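# Four arms assemble a self-supporting ring of rafters on posts

## Task

Finish with all four rafters raised into a frame that holds itself up. Each rafter's outer end must sit in the notched top of a post and reach beyond that post's centre. Each inner end must rest on top of the rafter coming from the neighbouring post, so the four close a loop around an empty centre. No robot or other support may be holding any of them.

## Robot and tools

Setup. There are four Kinova Gen3 arms, named arm1, arm2, arm3 and arm4. Each has a seven-joint arm and a right-handed five-finger hand. All positions use one scene frame in metres, with the origin on the floor and +z up. The arm feet (base_link) are at: arm1 (+0.580, -0.581, +0.695), arm2 (+0.581, +0.581, +0.716), arm3 (-0.582, +0.581, +0.698), arm4 (-0.582, -0.578, +0.664). Each foot faces along its own +x axis. Reach is about 1.06 m from the joint1 axis.

Cameras. The fixed views are cam_a, cam_b, cam_c, cam_d and cam_over (seen from above), and each arm has a wrist view armN_cam_wrist. Images are 896x504 pixels. Each wrist camera sits on the little-finger side and looks at the hand point.

Hand frame. The hand point is 0.045 m in front of the palm. Its +z runs along the straightened fingers, +y points out of the palm, and +x runs across the palm away from the thumb. Straight fingers stick out roughly 0.06-0.07 m past the point. A bracket on the little-finger side of the wrist sticks out and can strike objects.

Tool move. Every field is optional. The per-arm keys are arm1 to arm4, and each takes its own object.
- joints: a dictionary of absolute targets keyed by name. Arm joints are in radians:
  - joint1_rad, joint3_rad, joint5_rad, joint7_rad: ±6.283
  - joint2_rad: ±2.249
  - joint4_rad: ±2.579
  - joint6_rad: ±2.099
  joint1 at 0 extends the arm along the foot's +x, and positive joint1 turns clockwise seen from above. joint2 at 0 is upright and positive tips it forward.
- Hand keys use a scale from -1 to 1, where +1 is open or straight and -1 is closed: hand_little, hand_ring, hand_middle, hand_index, hand_thumb_bend, and hand_thumb_turn (-1 places the thumb opposite the fingers, +1 beside the palm).
- Two hand keys are settings and produce no motion:
  - hand_force_limit, from -1 to 1, maps to about 0 to 10 N at the fingertip (15 N for the thumb). It starts at 0.
  - hand_speed, from -0.96 to 1, runs from slow up to full speed at +0.48 and above. It starts at -0.8. Use -0.94 or lower for a gentle grip.
- target: seven numbers [x, y, z, qw, qx, qy, qz]. This is an absolute pose of the hand point in the scene frame, in metres plus a wxyz quaternion, in the same form the hand line prints it. The hand travels in a straight line to it, starting from its current hand_target.
- speed: top linear speed in m/s, from 0.002 to 0.5, default 0.25. Rotation is capped at twice that value in rad/s.
- When target is used, joints may only hold hand keys; anything else gets the call refused.
- min_time_s, from 0.1 to 8: the minimum duration in seconds for that arm's joint moves.
- cameras: a list of camera names, or ["all"], or [] for none.
A call with no action just reports every robot's state in full, with images.

How moves run. All arms in one call start together. Arm paths all finish together, within 10 s, and no call lasts more than 15 s. Paths ignore obstacles and the other arms. Hands lag behind, drift off the path and overshoot, most of all when the arm is stretched out. An arm or joint you leave out may keep driving toward its previous target. If a call is refused, or a stop happens, every later move, wait and finished_scene call in that same reply is skipped. A call that is merely invalid, such as one with an unknown key, does not cause this.

Fingers. A finger motor only starts when its target changes by 0.002 or more. It stops when it reaches the target, or when closing if its load reaches hand_force_limit. After that it locks.
- To grip harder, raise hand_force_limit and send a target more closed than the current reading.
- To release, send a target more open than the reading.
- With the thumb set opposite (turn -1), the hand can wrap objects about 0.035-0.065 m thick.

Other tools.
- wait: takes seconds (0 to 10) and cameras.
- zoom_image: takes camera and region [x0, y0, x1, y1] in pixels of that camera's latest image, at most 504 by 504.
- show_instructions: shows the reference page.
- finished_scene: takes scene = 1 and cannot be undone. Call it only when the frame stands by itself with every hand away.

Result lines.
- move lists the robots that received commands. "as last shown" or "not commanded" marks the ones that did not.
- hand is the measured pose, which is less exact at long reach. hand_target is the pose the current joint targets would produce.
- Joint and hand status words:
  - done: within 1 cm and 2° for the hand, ±0.01 for joints.
  - off_target: resting away from the target.
  - time_out: a stop; the joint keeps the position where it ended.
  - not_followed, "joint command not followed" and "pose unreachable": a safety check withheld the motion.
- hand_stopped_by gives one of moving, target, force, stalled or fault for each of little, ring, middle, index, thumb_bend and thumb_turn.
- The *_load_n values are fingertip loads in N, positive when the finger is pushed open. A load near 0 after grasping means the grip was lost.
- Joint velocities are in rad/s; "within noise" means the arm is still.
- Joint torques are in N m. The flange force is the external force on the wrist.
- Faults:
  - TORQUE FAULT: the arm halts for 10 s and drops the rest of its commands. Limits are 104.5 N m on joints 1-4 and 51.3 on joints 5-7, and a joint straying 5° from its plan also counts. The wrist motors can only deliver about 27 N m, so heavy loads make them give way.
  - MOTOR HOT, then OVER-TEMPERATURE FAULT at 75 °C: the arm sinks. Afterwards, resend any key that reads limit_stop_at_motor_heat.

What to avoid.
- A hard press between two robots ends the scene. This includes a hand closing on another arm's fingers, and the safety check does not always stop it.
- Do not knock parts off the work area or onto the floor.
- Do not drop anything, even from a few millimetres, and do not let go of a rafter while it is moving.
- Do not slam into or push hard on posts or heavy parts.
- Do not overload the fingers.
- Small disturbances may nudge loose parts now and then.
- The scene keeps running while you think, holding the last command.

Each tool is called by a JSON object that holds its "method" and its "body".

Reference images:

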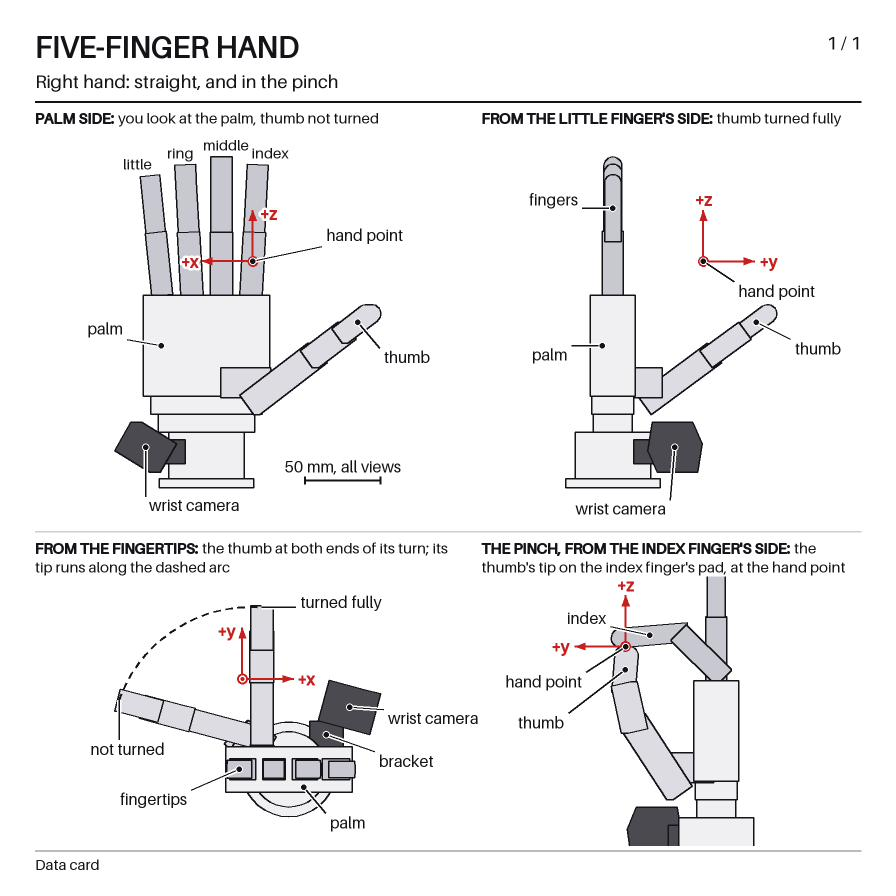

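## Session

{"method": "move", "body": {}}

Scene clock: 0.00 s.
Joint torques (N m): no reading
Flange force (N): no reading
Joint velocities: within noise
arm1.joint_positions: joint1_rad=+0.316 joint2_rad=-0.483 joint3_rad=-0.056 joint4_rad=+1.541 joint5_rad=-0.038 joint6_rad=+2.042 joint7_rad=-1.692 hand_little=+1.000 hand_ring=+1.000 hand_middle=+1.000 hand_index=+1.000 hand_thumb_turn=+1.000 hand_thumb_bend=+1.000 hand_force_limit=+0.000 hand_speed=-0.800
arm1.joint_status: not commanded
arm1.hand_stopped_by: target,target,target,target,target,target
arm1.little_load_n: 0.0
arm1.ring_load_n: 0.0
arm1.middle_load_n: 0.0
arm1.index_load_n: 0.0
arm1.thumb_bend_load_n: 0.0
arm1.thumb_turn_load_n: 0.0
arm1.hand: x=+0.4655 y=-0.5017 z=+1.1857 quat_wxyz=(-0.007, +0.857, -0.515, -0.017) (m; scene frame)
arm1.hand_target: x=+0.4655 y=-0.5017 z=+1.1857 quat_wxyz=(-0.007, +0.857, -0.515, -0.017) (m; scene frame)
arm1.hand_status: not commanded
arm2.joint_positions: joint1_rad=+0.029 joint2_rad=-0.388 joint3_rad=-0.095 joint4_rad=+1.493 joint5_rad=-0.023 joint6_rad=+2.070 joint7_rad=-2.046 hand_little=+1.000 hand_ring=+1.000 hand_middle=+1.000 hand_index=+1.000 hand_thumb_turn=+1.000 hand_thumb_bend=+1.000 hand_force_limit=+0.000 hand_speed=-0.800
arm2.joint_status: not commanded
arm2.hand_stopped_by: target,target,target,target,target,target
arm2.little_load_n: 0.0
arm2.ring_load_n: 0.0
arm2.middle_load_n: 0.0
arm2.index_load_n: 0.0
arm2.thumb_bend_load_n: 0.0
arm2.thumb_turn_load_n: 0.0
arm2.hand: x=+0.4952 y=+0.4380 z=+1.2068 quat_wxyz=(+0.020, -0.983, -0.180, -0.005) (m; scene frame)
arm2.hand_target: x=+0.4952 y=+0.4380 z=+1.2068 quat_wxyz=(+0.020, -0.983, -0.180, -0.005) (m; scene frame)
arm2.hand_status: not commanded
arm3.joint_positions: joint1_rad=-0.053 joint2_rad=-0.459 joint3_rad=-0.103 joint4_rad=+1.461 joint5_rad=-0.013 joint6_rad=+2.015 joint7_rad=-1.794 hand_little=+1.000 hand_ring=+1.000 hand_middle=+1.000 hand_index=+1.000 hand_thumb_turn=+1.000 hand_thumb_bend=+1.000 hand_force_limit=+0.000 hand_speed=-0.800
arm3.joint_status: not commanded
arm3.hand_stopped_by: target,target,target,target,target,target
arm3.little_load_n: 0.0
arm3.ring_load_n: 0.0
arm3.middle_load_n: 0.0
arm3.index_load_n: 0.0
arm3.thumb_bend_load_n: 0.0
arm3.thumb_turn_load_n: -0.5
arm3.hand: x=-0.4221 y=+0.5298 z=+1.2125 quat_wxyz=(-0.055, -0.374, -0.925, +0.026) (m; scene frame)
arm3.hand_target: x=-0.4221 y=+0.5298 z=+1.2125 quat_wxyz=(-0.055, -0.374, -0.925, +0.026) (m; scene frame)
arm3.hand_status: not commanded
arm4.joint_positions: joint1_rad=-0.019 joint2_rad=-0.463 joint3_rad=-0.042 joint4_rad=+1.474 joint5_rad=-0.030 joint6_rad=+1.942 joint7_rad=-1.799 hand_little=+1.000 hand_ring=+1.000 hand_middle=+1.000 hand_index=+1.000 hand_thumb_turn=+1.000 hand_thumb_bend=+1.000 hand_force_limit=+0.000 hand_speed=-0.800
arm4.joint_status: not commanded
arm4.hand_stopped_by: target,target,target,target,target,target
arm4.little_load_n: -0.5
arm4.ring_load_n: 0.0
arm4.middle_load_n: 0.0
arm4.index_load_n: 0.0
arm4.thumb_bend_load_n: 0.0
arm4.thumb_turn_load_n: 0.0
arm4.hand: x=-0.5055 y=-0.4092 z=+1.1836 quat_wxyz=(-0.080, +0.335, -0.938, -0.049) (m; scene frame)
arm4.hand_target: x=-0.5055 y=-0.4092 z=+1.1836 quat_wxyz=(-0.080, +0.335, -0.938, -0.049) (m; scene frame)
arm4.hand_status: not commanded
pictures: arm1_cam_wrist, arm2_cam_wrist, arm3_cam_wrist, arm4_cam_wrist, cam_a, cam_b, cam_c, cam_d, cam_over

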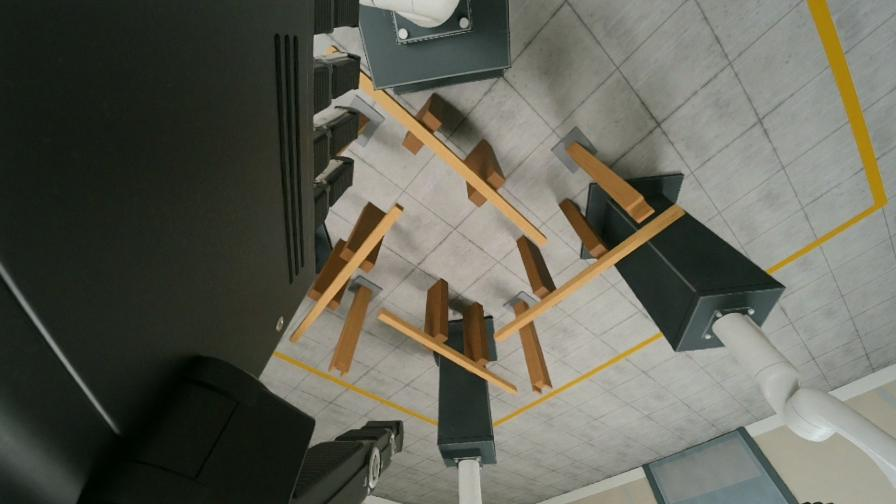

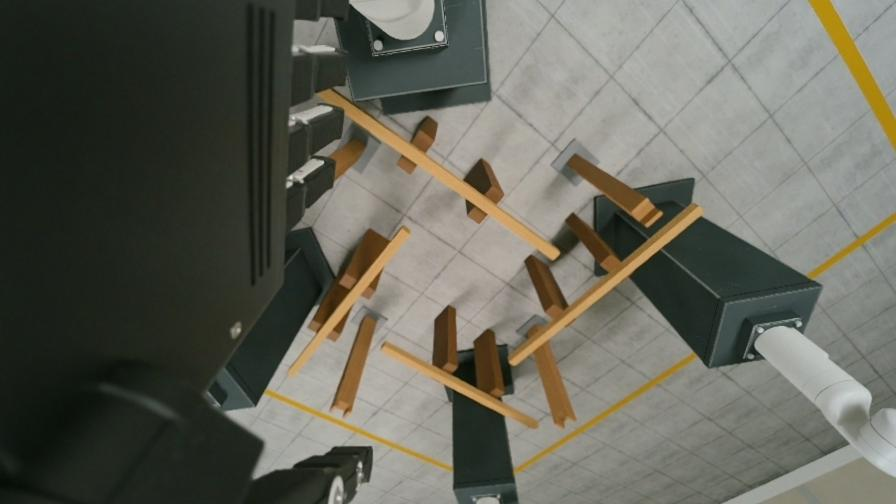

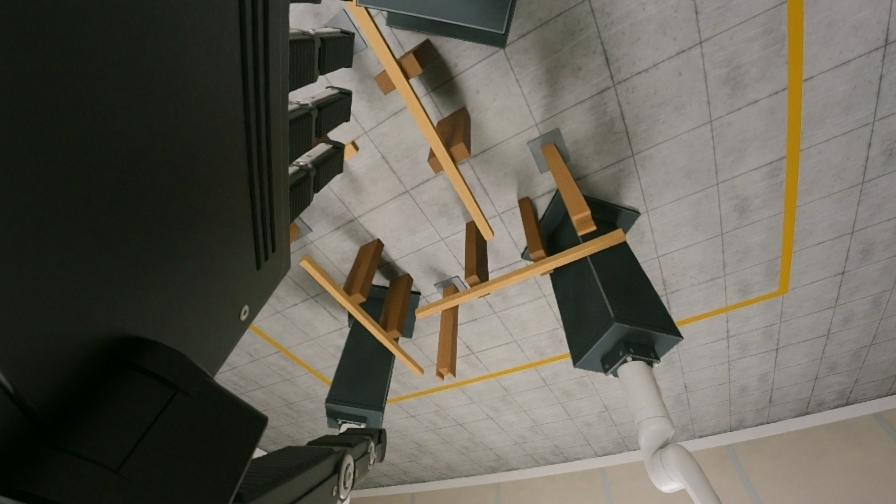

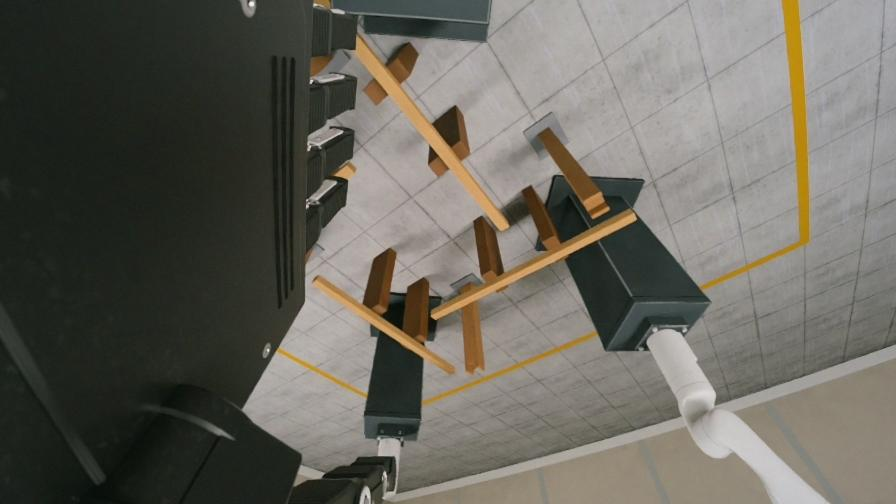

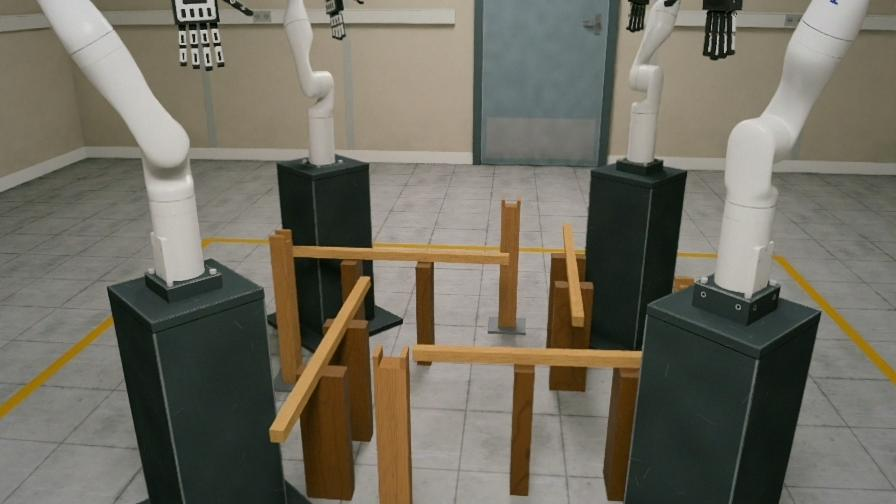

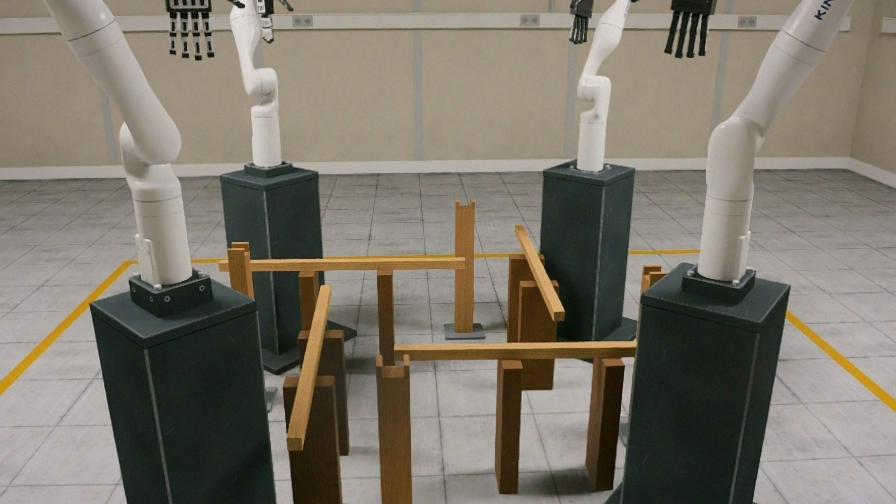

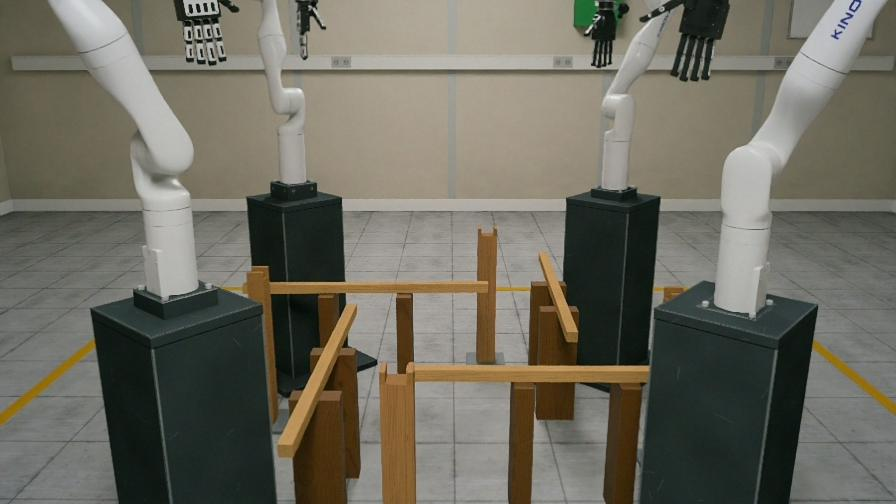

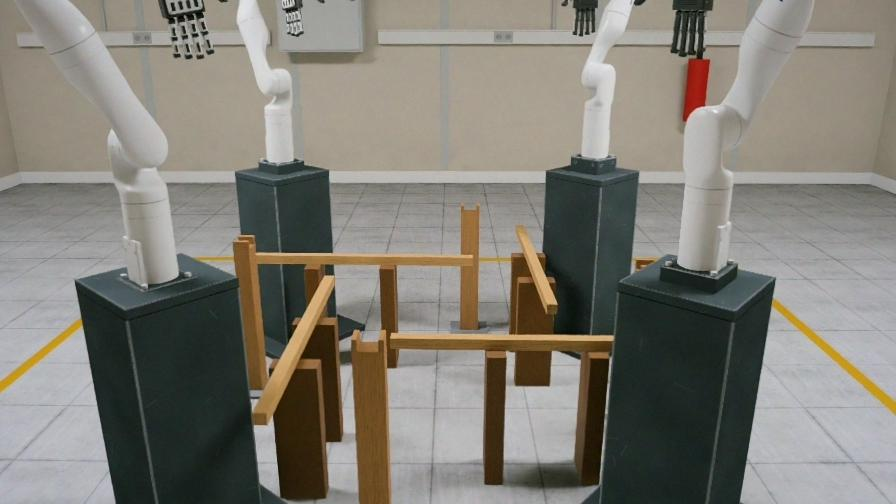

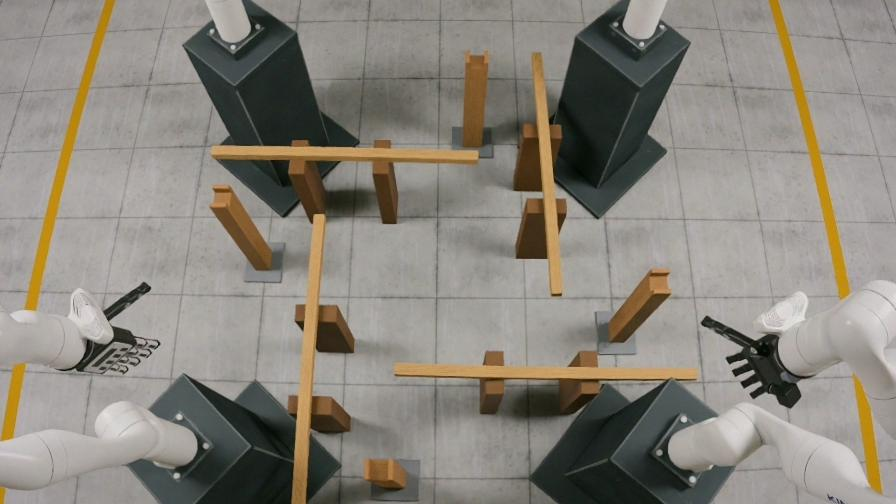

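{"method": "zoom_image", "body": {"camera": "cam_over", "region": [180, 30, 480, 280]}}

{"method": "zoom_image", "body": {"camera": "cam_over", "region": [420, 30, 720, 280]}}

{"method": "zoom_image", "body": {"camera": "cam_over", "region": [420, 254, 720, 504]}}

{"method": "zoom_image", "body": {"camera": "cam_over", "region": [180, 254, 480, 504]}}

{"method": "zoom_image", "body": {"camera": "cam_a", "region": [250, 180, 480, 504]}}

{"method": "zoom_image", "body": {"camera": "cam_a", "region": [400, 180, 660, 504]}}

{"method": "zoom_image", "body": {"camera": "cam_b", "region": [210, 180, 440, 504]}}

{"method": "zoom_image", "body": {"camera": "cam_b", "region": [380, 180, 670, 504]}}

{"method": "zoom_image", "body": {"camera": "cam_c", "region": [240, 200, 470, 504]}}

{"method": "zoom_image", "body": {"camera": "cam_c", "region": [380, 200, 680, 504]}}

{"method": "zoom_image", "body": {"camera": "cam_d", "region": [220, 180, 450, 504]}}

{"method": "zoom_image", "body": {"camera": "cam_d", "region": [360, 180, 660, 504]}}

Scaled by 1.680 from the camera's image (finer frame: 1280x720).

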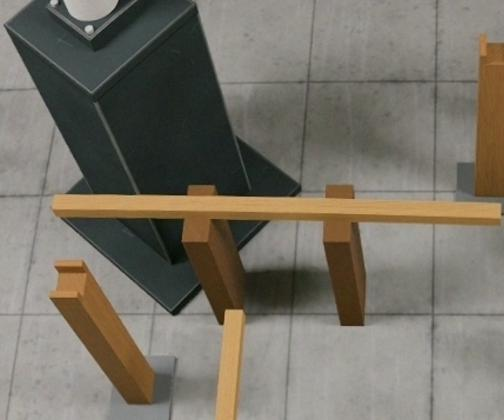

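Scaled by 1.680 from the camera's image (finer frame: 1280x720).

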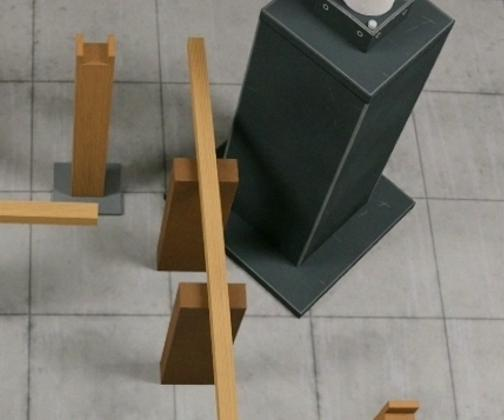

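Scaled by 1.680 from the camera's image (finer frame: 1280x720).

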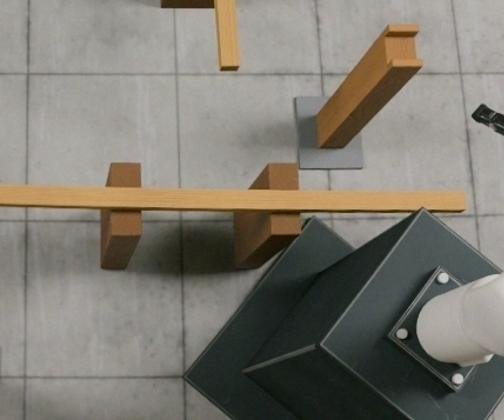

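Scaled by 1.680 from the camera's image (finer frame: 1280x720).

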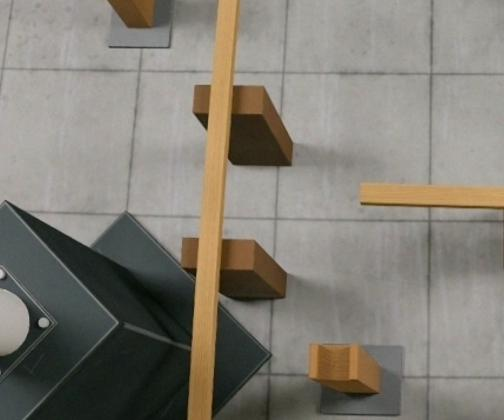

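Scaled by 1.556 from the camera's image (finer frame: 1280x720).

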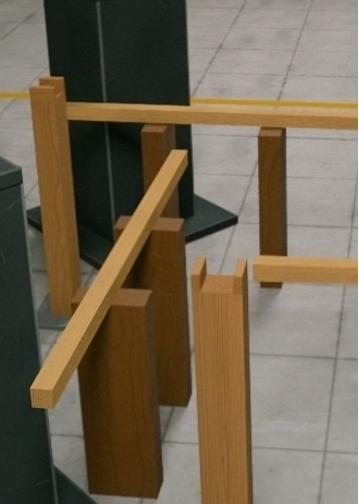

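Scaled by 1.556 from the camera's image (finer frame: 1280x720).

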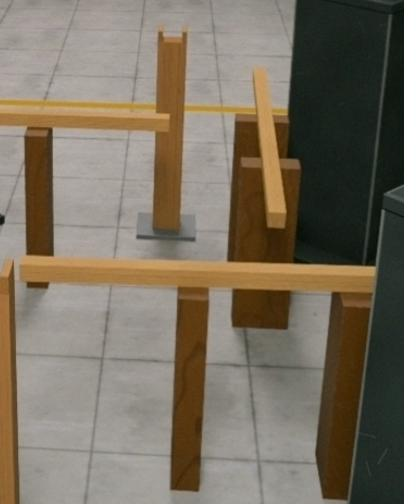

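Scaled by 1.556 from the camera's image (finer frame: 1280x720).

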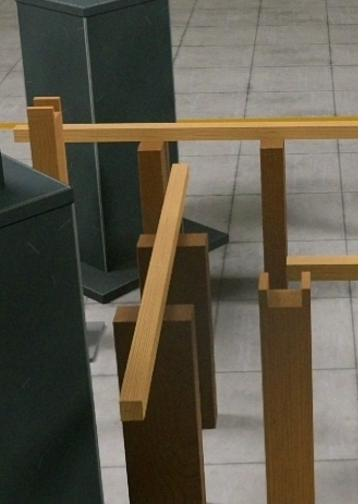

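Scaled by 1.556 from the camera's image (finer frame: 1280x720).

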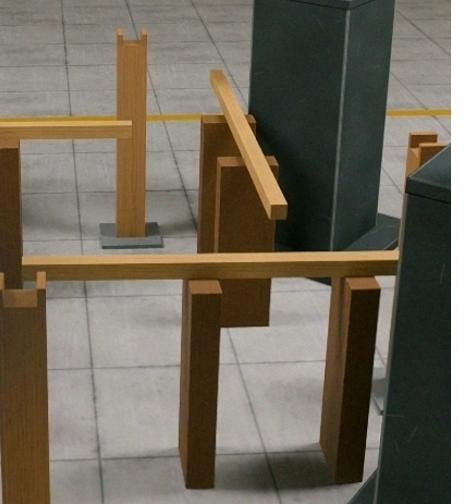

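Scaled by 1.658 from the camera's image (finer frame: 1280x720).

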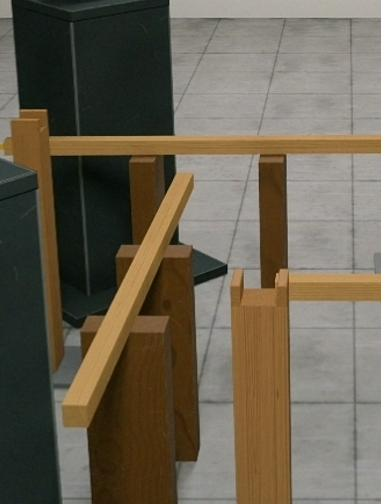

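Scaled by 1.658 from the camera's image (finer frame: 1280x720).

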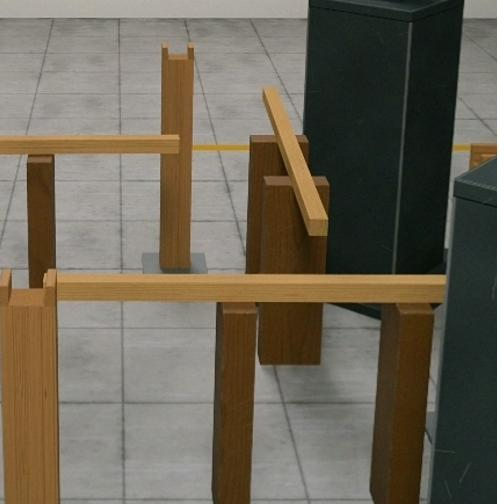

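Scaled by 1.556 from the camera's image (finer frame: 1280x720).

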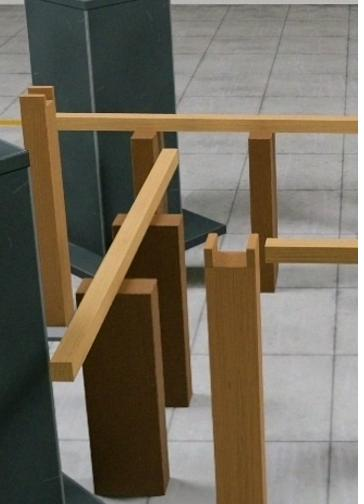

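Scaled by 1.556 from the camera's image (finer frame: 1280x720).

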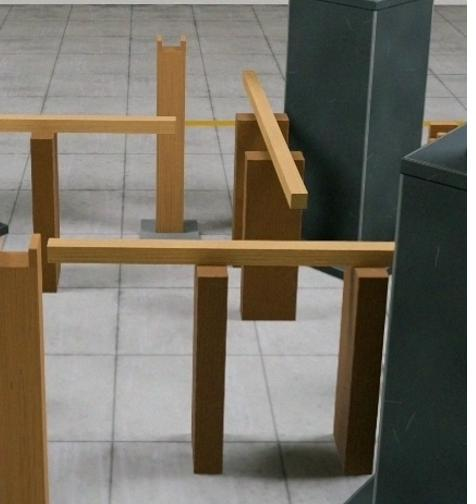

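{"method": "move", "body": {"arm1": {"target":[0.3465,-0.323,0.62,0,0.0054,1,0],"speed":0.25,"joints":{"hand_thumb_turn":-1,"hand_speed":-0.4}}, "arm2": {"target":[0.319,0.334,0.62,0,0.7158,-0.6984,0],"speed":0.25,"joints":{"hand_thumb_turn":-1,"hand_speed":-0.4}}, "arm3": {"target":[-0.311,0.313,0.62,0,1,-0.0045,0],"speed":0.25,"joints":{"hand_thumb_turn":-1,"hand_speed":-0.4}}, "arm4": {"target":[-0.318,-0.326,0.62,0,0.7071,0.7071,0],"speed":0.25,"joints":{"hand_thumb_turn":-1,"hand_speed":-0.4}}, "cameras": ["all"]}}

Scene clock: 252.17 s.
Joint torques (N m): arm1=[2.13 -16.28 2.24 1.76 -0.25 0.31 0.2] | arm2=[-2.05 -18.45 -1.11 0.66 0.22 0.09 0] | arm3=[1.33 -19.75 0.72 -0.21 0.32 0.23 -0.01] | arm4=[1.28 -19.88 -0.67 -3.96 0.44 -0.73 0.07]
Flange force (N): arm1=[9.6 -0.7 -5.7] | arm2=[-1.1 6.9 -0.6] | arm3=[5.7 -0.8 0.4] | arm4=[-1.3 -5.4 2.9]
move: arm1 done; arm2 done; arm3 done; arm4 done
Joint velocities: within noise
arm1.joint_positions: joint1_rad=-0.104 joint2_rad=+0.847 joint3_rad=-0.052 joint4_rad=+2.251 joint5_rad=+0.728 joint6_rad=+0.053 joint7_rad=-4.875 hand_little=+1.000 hand_ring=+1.000 hand_middle=+1.000 hand_index=+1.000 hand_thumb_turn=-1.000 hand_thumb_bend=+1.000 hand_force_limit=+0.000 hand_speed=-0.400
arm1.joint_status: all done
arm1.hand_stopped_by: target,target,target,target,target,target
arm1.little_load_n: 0.0
arm1.ring_load_n: 0.0
arm1.middle_load_n: 0.0
arm1.index_load_n: 0.0
arm1.thumb_bend_load_n: 0.0
arm1.thumb_turn_load_n: 0.0
arm1.hand: x=+0.3465 y=-0.3230 z=+0.6200 quat_wxyz=(+0.000, -0.005, -1.000, +0.000)
arm1.hand_target: x=+0.3465 y=-0.3230 z=+0.6200 quat_wxyz=(+0.000, -0.005, -1.000, +0.000)
arm1.hand_status: done (0.000 m and 0.0 deg from the pose sent, 0.605 m and 118.6 deg at the start)
arm2.joint_positions: joint1_rad=-0.224 joint2_rad=+0.918 joint3_rad=-0.022 joint4_rad=+2.201 joint5_rad=+0.296 joint6_rad=+0.025 joint7_rad=-4.419 hand_little=+1.000 hand_ring=+1.000 hand_middle=+1.000 hand_index=+1.000 hand_thumb_turn=-1.000 hand_thumb_bend=+1.000 hand_force_limit=+0.000 hand_speed=-0.400
arm2.joint_status: all done
arm2.hand_stopped_by: target,target,target,target,target,target
arm2.little_load_n: 0.0
arm2.ring_load_n: 0.0
arm2.middle_load_n: 0.0
arm2.index_load_n: 0.0
arm2.thumb_bend_load_n: 0.0
arm2.thumb_turn_load_n: 0.0
arm2.hand: x=+0.3190 y=+0.3340 z=+0.6200 quat_wxyz=(+0.000, -0.716, +0.698, +0.000)
arm2.hand_target: x=+0.3190 y=+0.3340 z=+0.6200 quat_wxyz=(+0.000, -0.716, +0.698, +0.000)
arm2.hand_status: done (0.000 m and 0.0 deg from the pose sent, 0.621 m and 109.4 deg at the start)
arm3.joint_positions: joint1_rad=-0.078 joint2_rad=+0.868 joint3_rad=-0.122 joint4_rad=+2.130 joint5_rad=+0.588 joint6_rad=+0.170 joint7_rad=-4.759 hand_little=+1.000 hand_ring=+1.000 hand_middle=+1.000 hand_index=+1.000 hand_thumb_turn=-1.000 hand_thumb_bend=+1.000 hand_force_limit=+0.000 hand_speed=-0.400
arm3.joint_status: all done
arm3.hand_stopped_by: target,target,target,target,target,target
arm3.little_load_n: 0.0
arm3.ring_load_n: 0.0
arm3.middle_load_n: 0.0
arm3.index_load_n: 0.0
arm3.thumb_bend_load_n: 0.0
arm3.thumb_turn_load_n: 0.0
arm3.hand: x=-0.3110 y=+0.3130 z=+0.6200 quat_wxyz=(+0.000, -1.000, +0.004, +0.000)
arm3.hand_target: x=-0.3110 y=+0.3130 z=+0.6200 quat_wxyz=(+0.000, -1.000, +0.004, +0.000)
arm3.hand_status: done (0.000 m and 0.0 deg from the pose sent, 0.641 m and 136.6 deg at the start)
arm4.joint_positions: joint1_rad=-0.017 joint2_rad=+0.774 joint3_rad=-0.206 joint4_rad=+2.190 joint5_rad=+0.622 joint6_rad=+0.230 joint7_rad=-4.759 hand_little=+1.000 hand_ring=+1.000 hand_middle=+1.000 hand_index=+1.000 hand_thumb_turn=-1.000 hand_thumb_bend=+1.000 hand_force_limit=+0.000 hand_speed=-0.400
arm4.joint_status: all done
arm4.hand_stopped_by: target,target,target,target,target,target
arm4.little_load_n: 0.0
arm4.ring_load_n: 0.0
arm4.middle_load_n: 0.0
arm4.index_load_n: 0.0
arm4.thumb_bend_load_n: 0.0
arm4.thumb_turn_load_n: 0.0
arm4.hand: x=-0.3180 y=-0.3260 z=+0.6200 quat_wxyz=(+0.000, -0.707, -0.707, +0.000)
arm4.hand_target: x=-0.3180 y=-0.3260 z=+0.6200 quat_wxyz=(+0.000, -0.707, -0.707, +0.000)
arm4.hand_status: done (0.000 m and 0.0 deg from the pose sent, 0.600 m and 129.5 deg at the start)
pictures: arm1_cam_wrist, arm2_cam_wrist, arm3_cam_wrist, arm4_cam_wrist, cam_a, cam_b, cam_c, cam_d, cam_over
arm1_cam_wrist: T_world_to_cam=[[-0.19772, 0.98008, 0.01872, 0.37473], [0.82578, 0.15624, 0.54192, -0.57282], [0.5282, 0.12261, -0.84022, 0.49157]] pos_world=[0.28747, -0.33804, 0.71644]
arm2_cam_wrist: T_world_to_cam=[[-0.95422, -0.29723, 0.03335, 0.3803], [-0.24056, 0.82895, 0.50494, -0.51673], [-0.17773, 0.4738, -0.86251, 0.54672]] pos_world=[0.33575, 0.28234, 0.71978]
arm3_cam_wrist: T_world_to_cam=[[0.22308, -0.97471, -0.01363, 0.38556], [-0.82397, -0.19601, 0.53166, -0.52678], [-0.52088, -0.10737, -0.84685, 0.51265]] pos_world=[-0.25303, 0.3276, 0.71946]
arm4_cam_wrist: T_world_to_cam=[[0.97762, 0.21008, 0.01151, 0.37741], [0.17911, -0.85972, 0.47833, -0.5127], [0.11038, -0.46556, -0.87811, 0.54795]] pos_world=[-0.33761, -0.26496, 0.72206]

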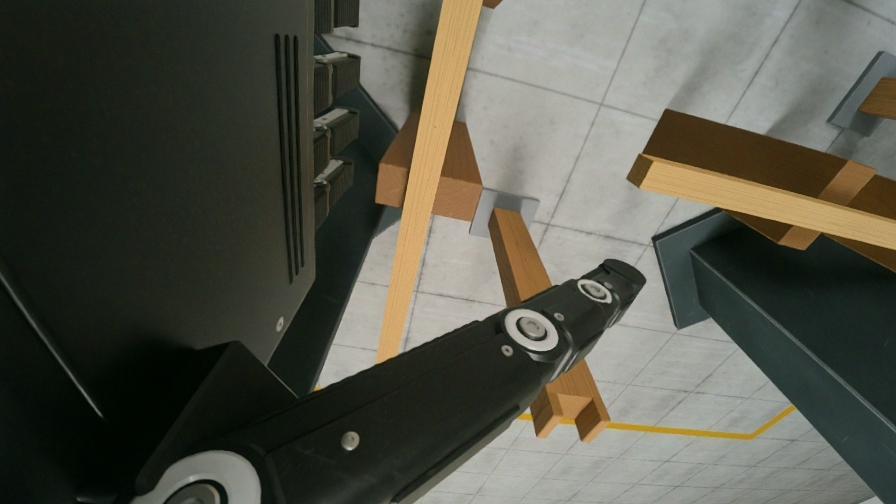

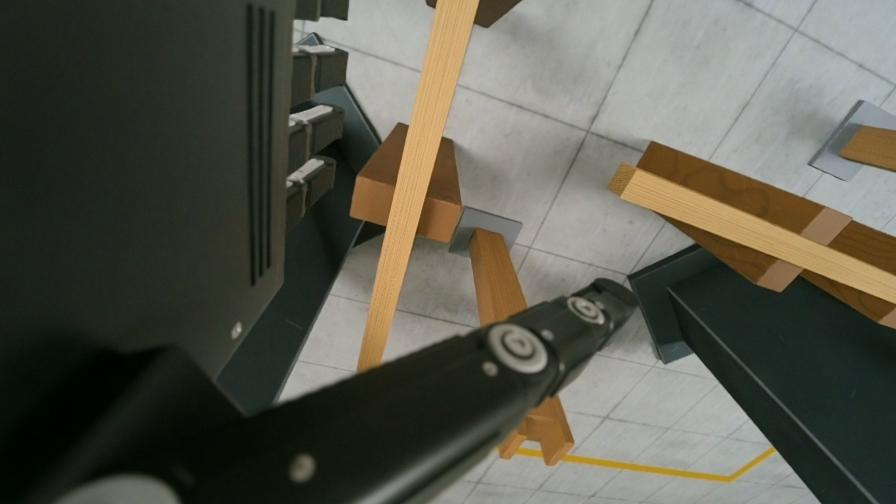

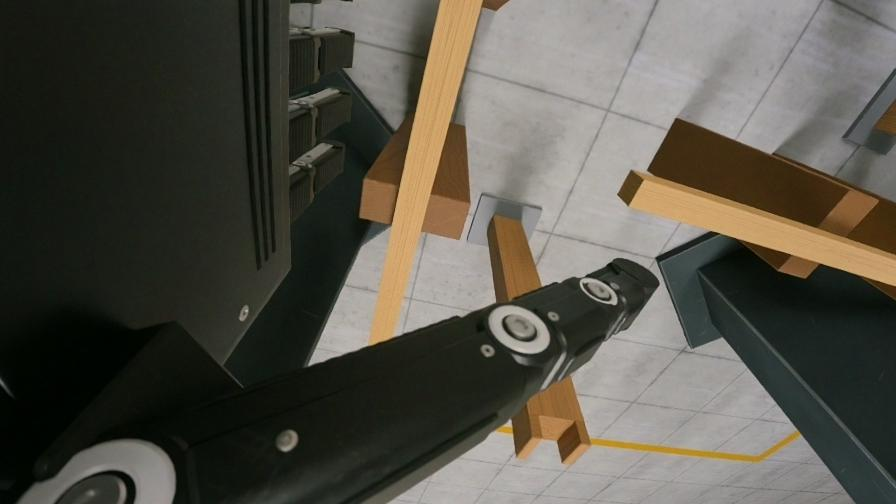

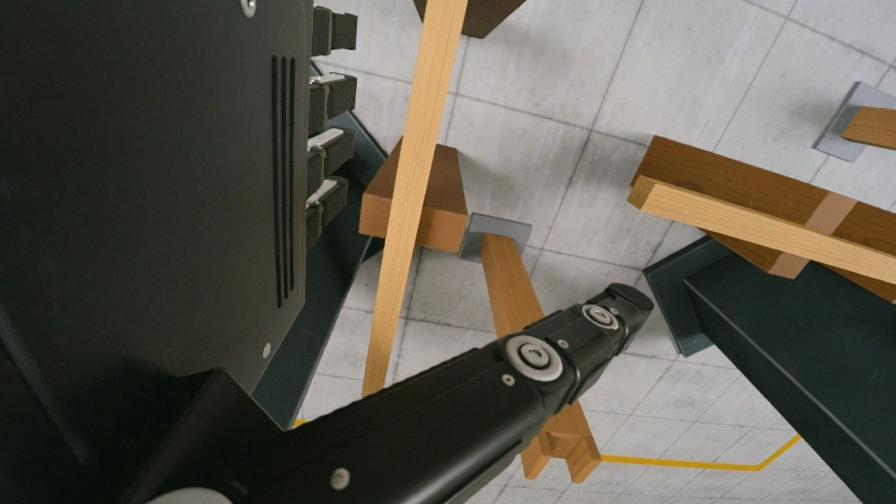

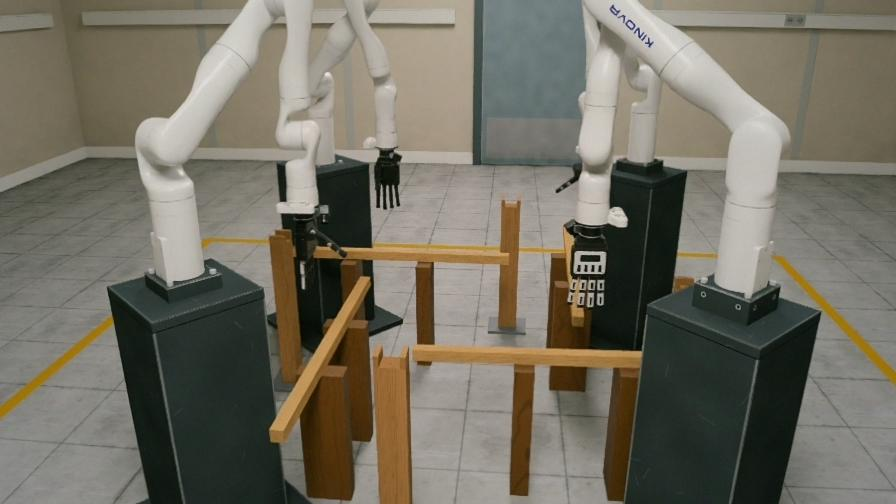

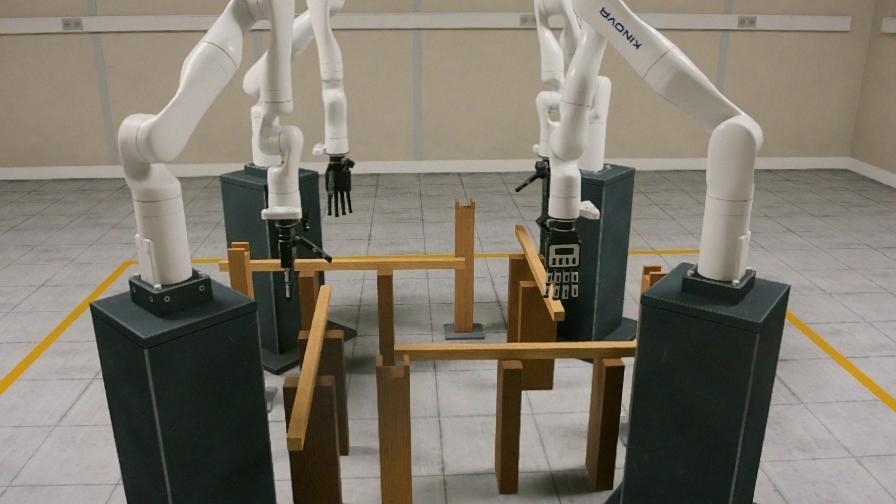

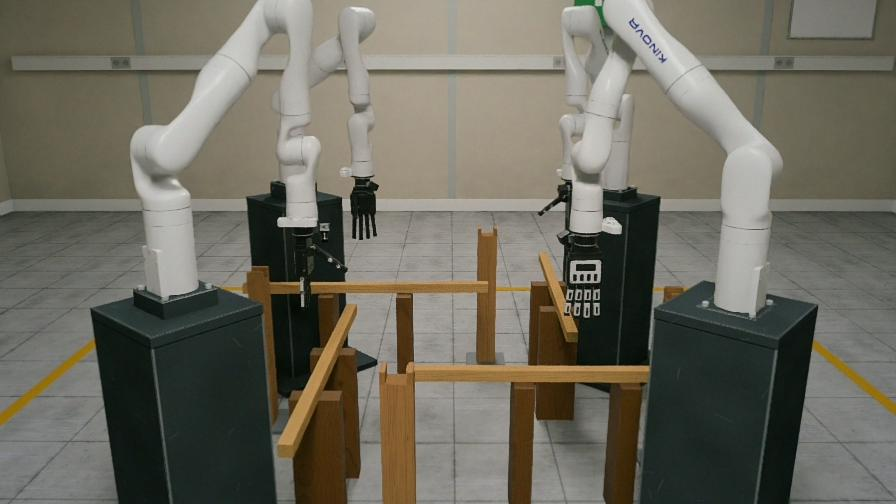

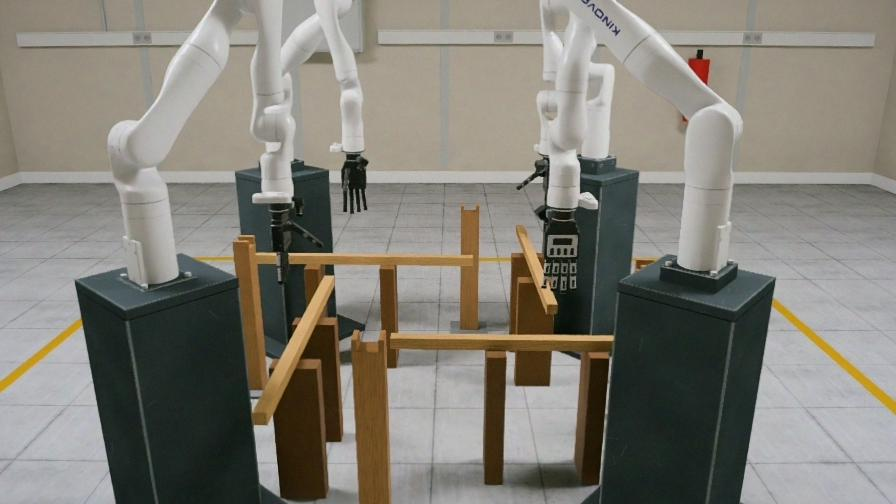

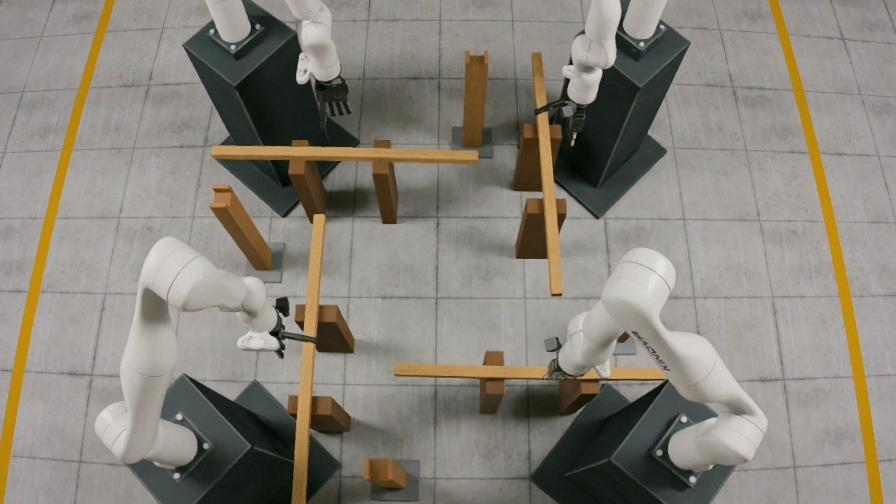

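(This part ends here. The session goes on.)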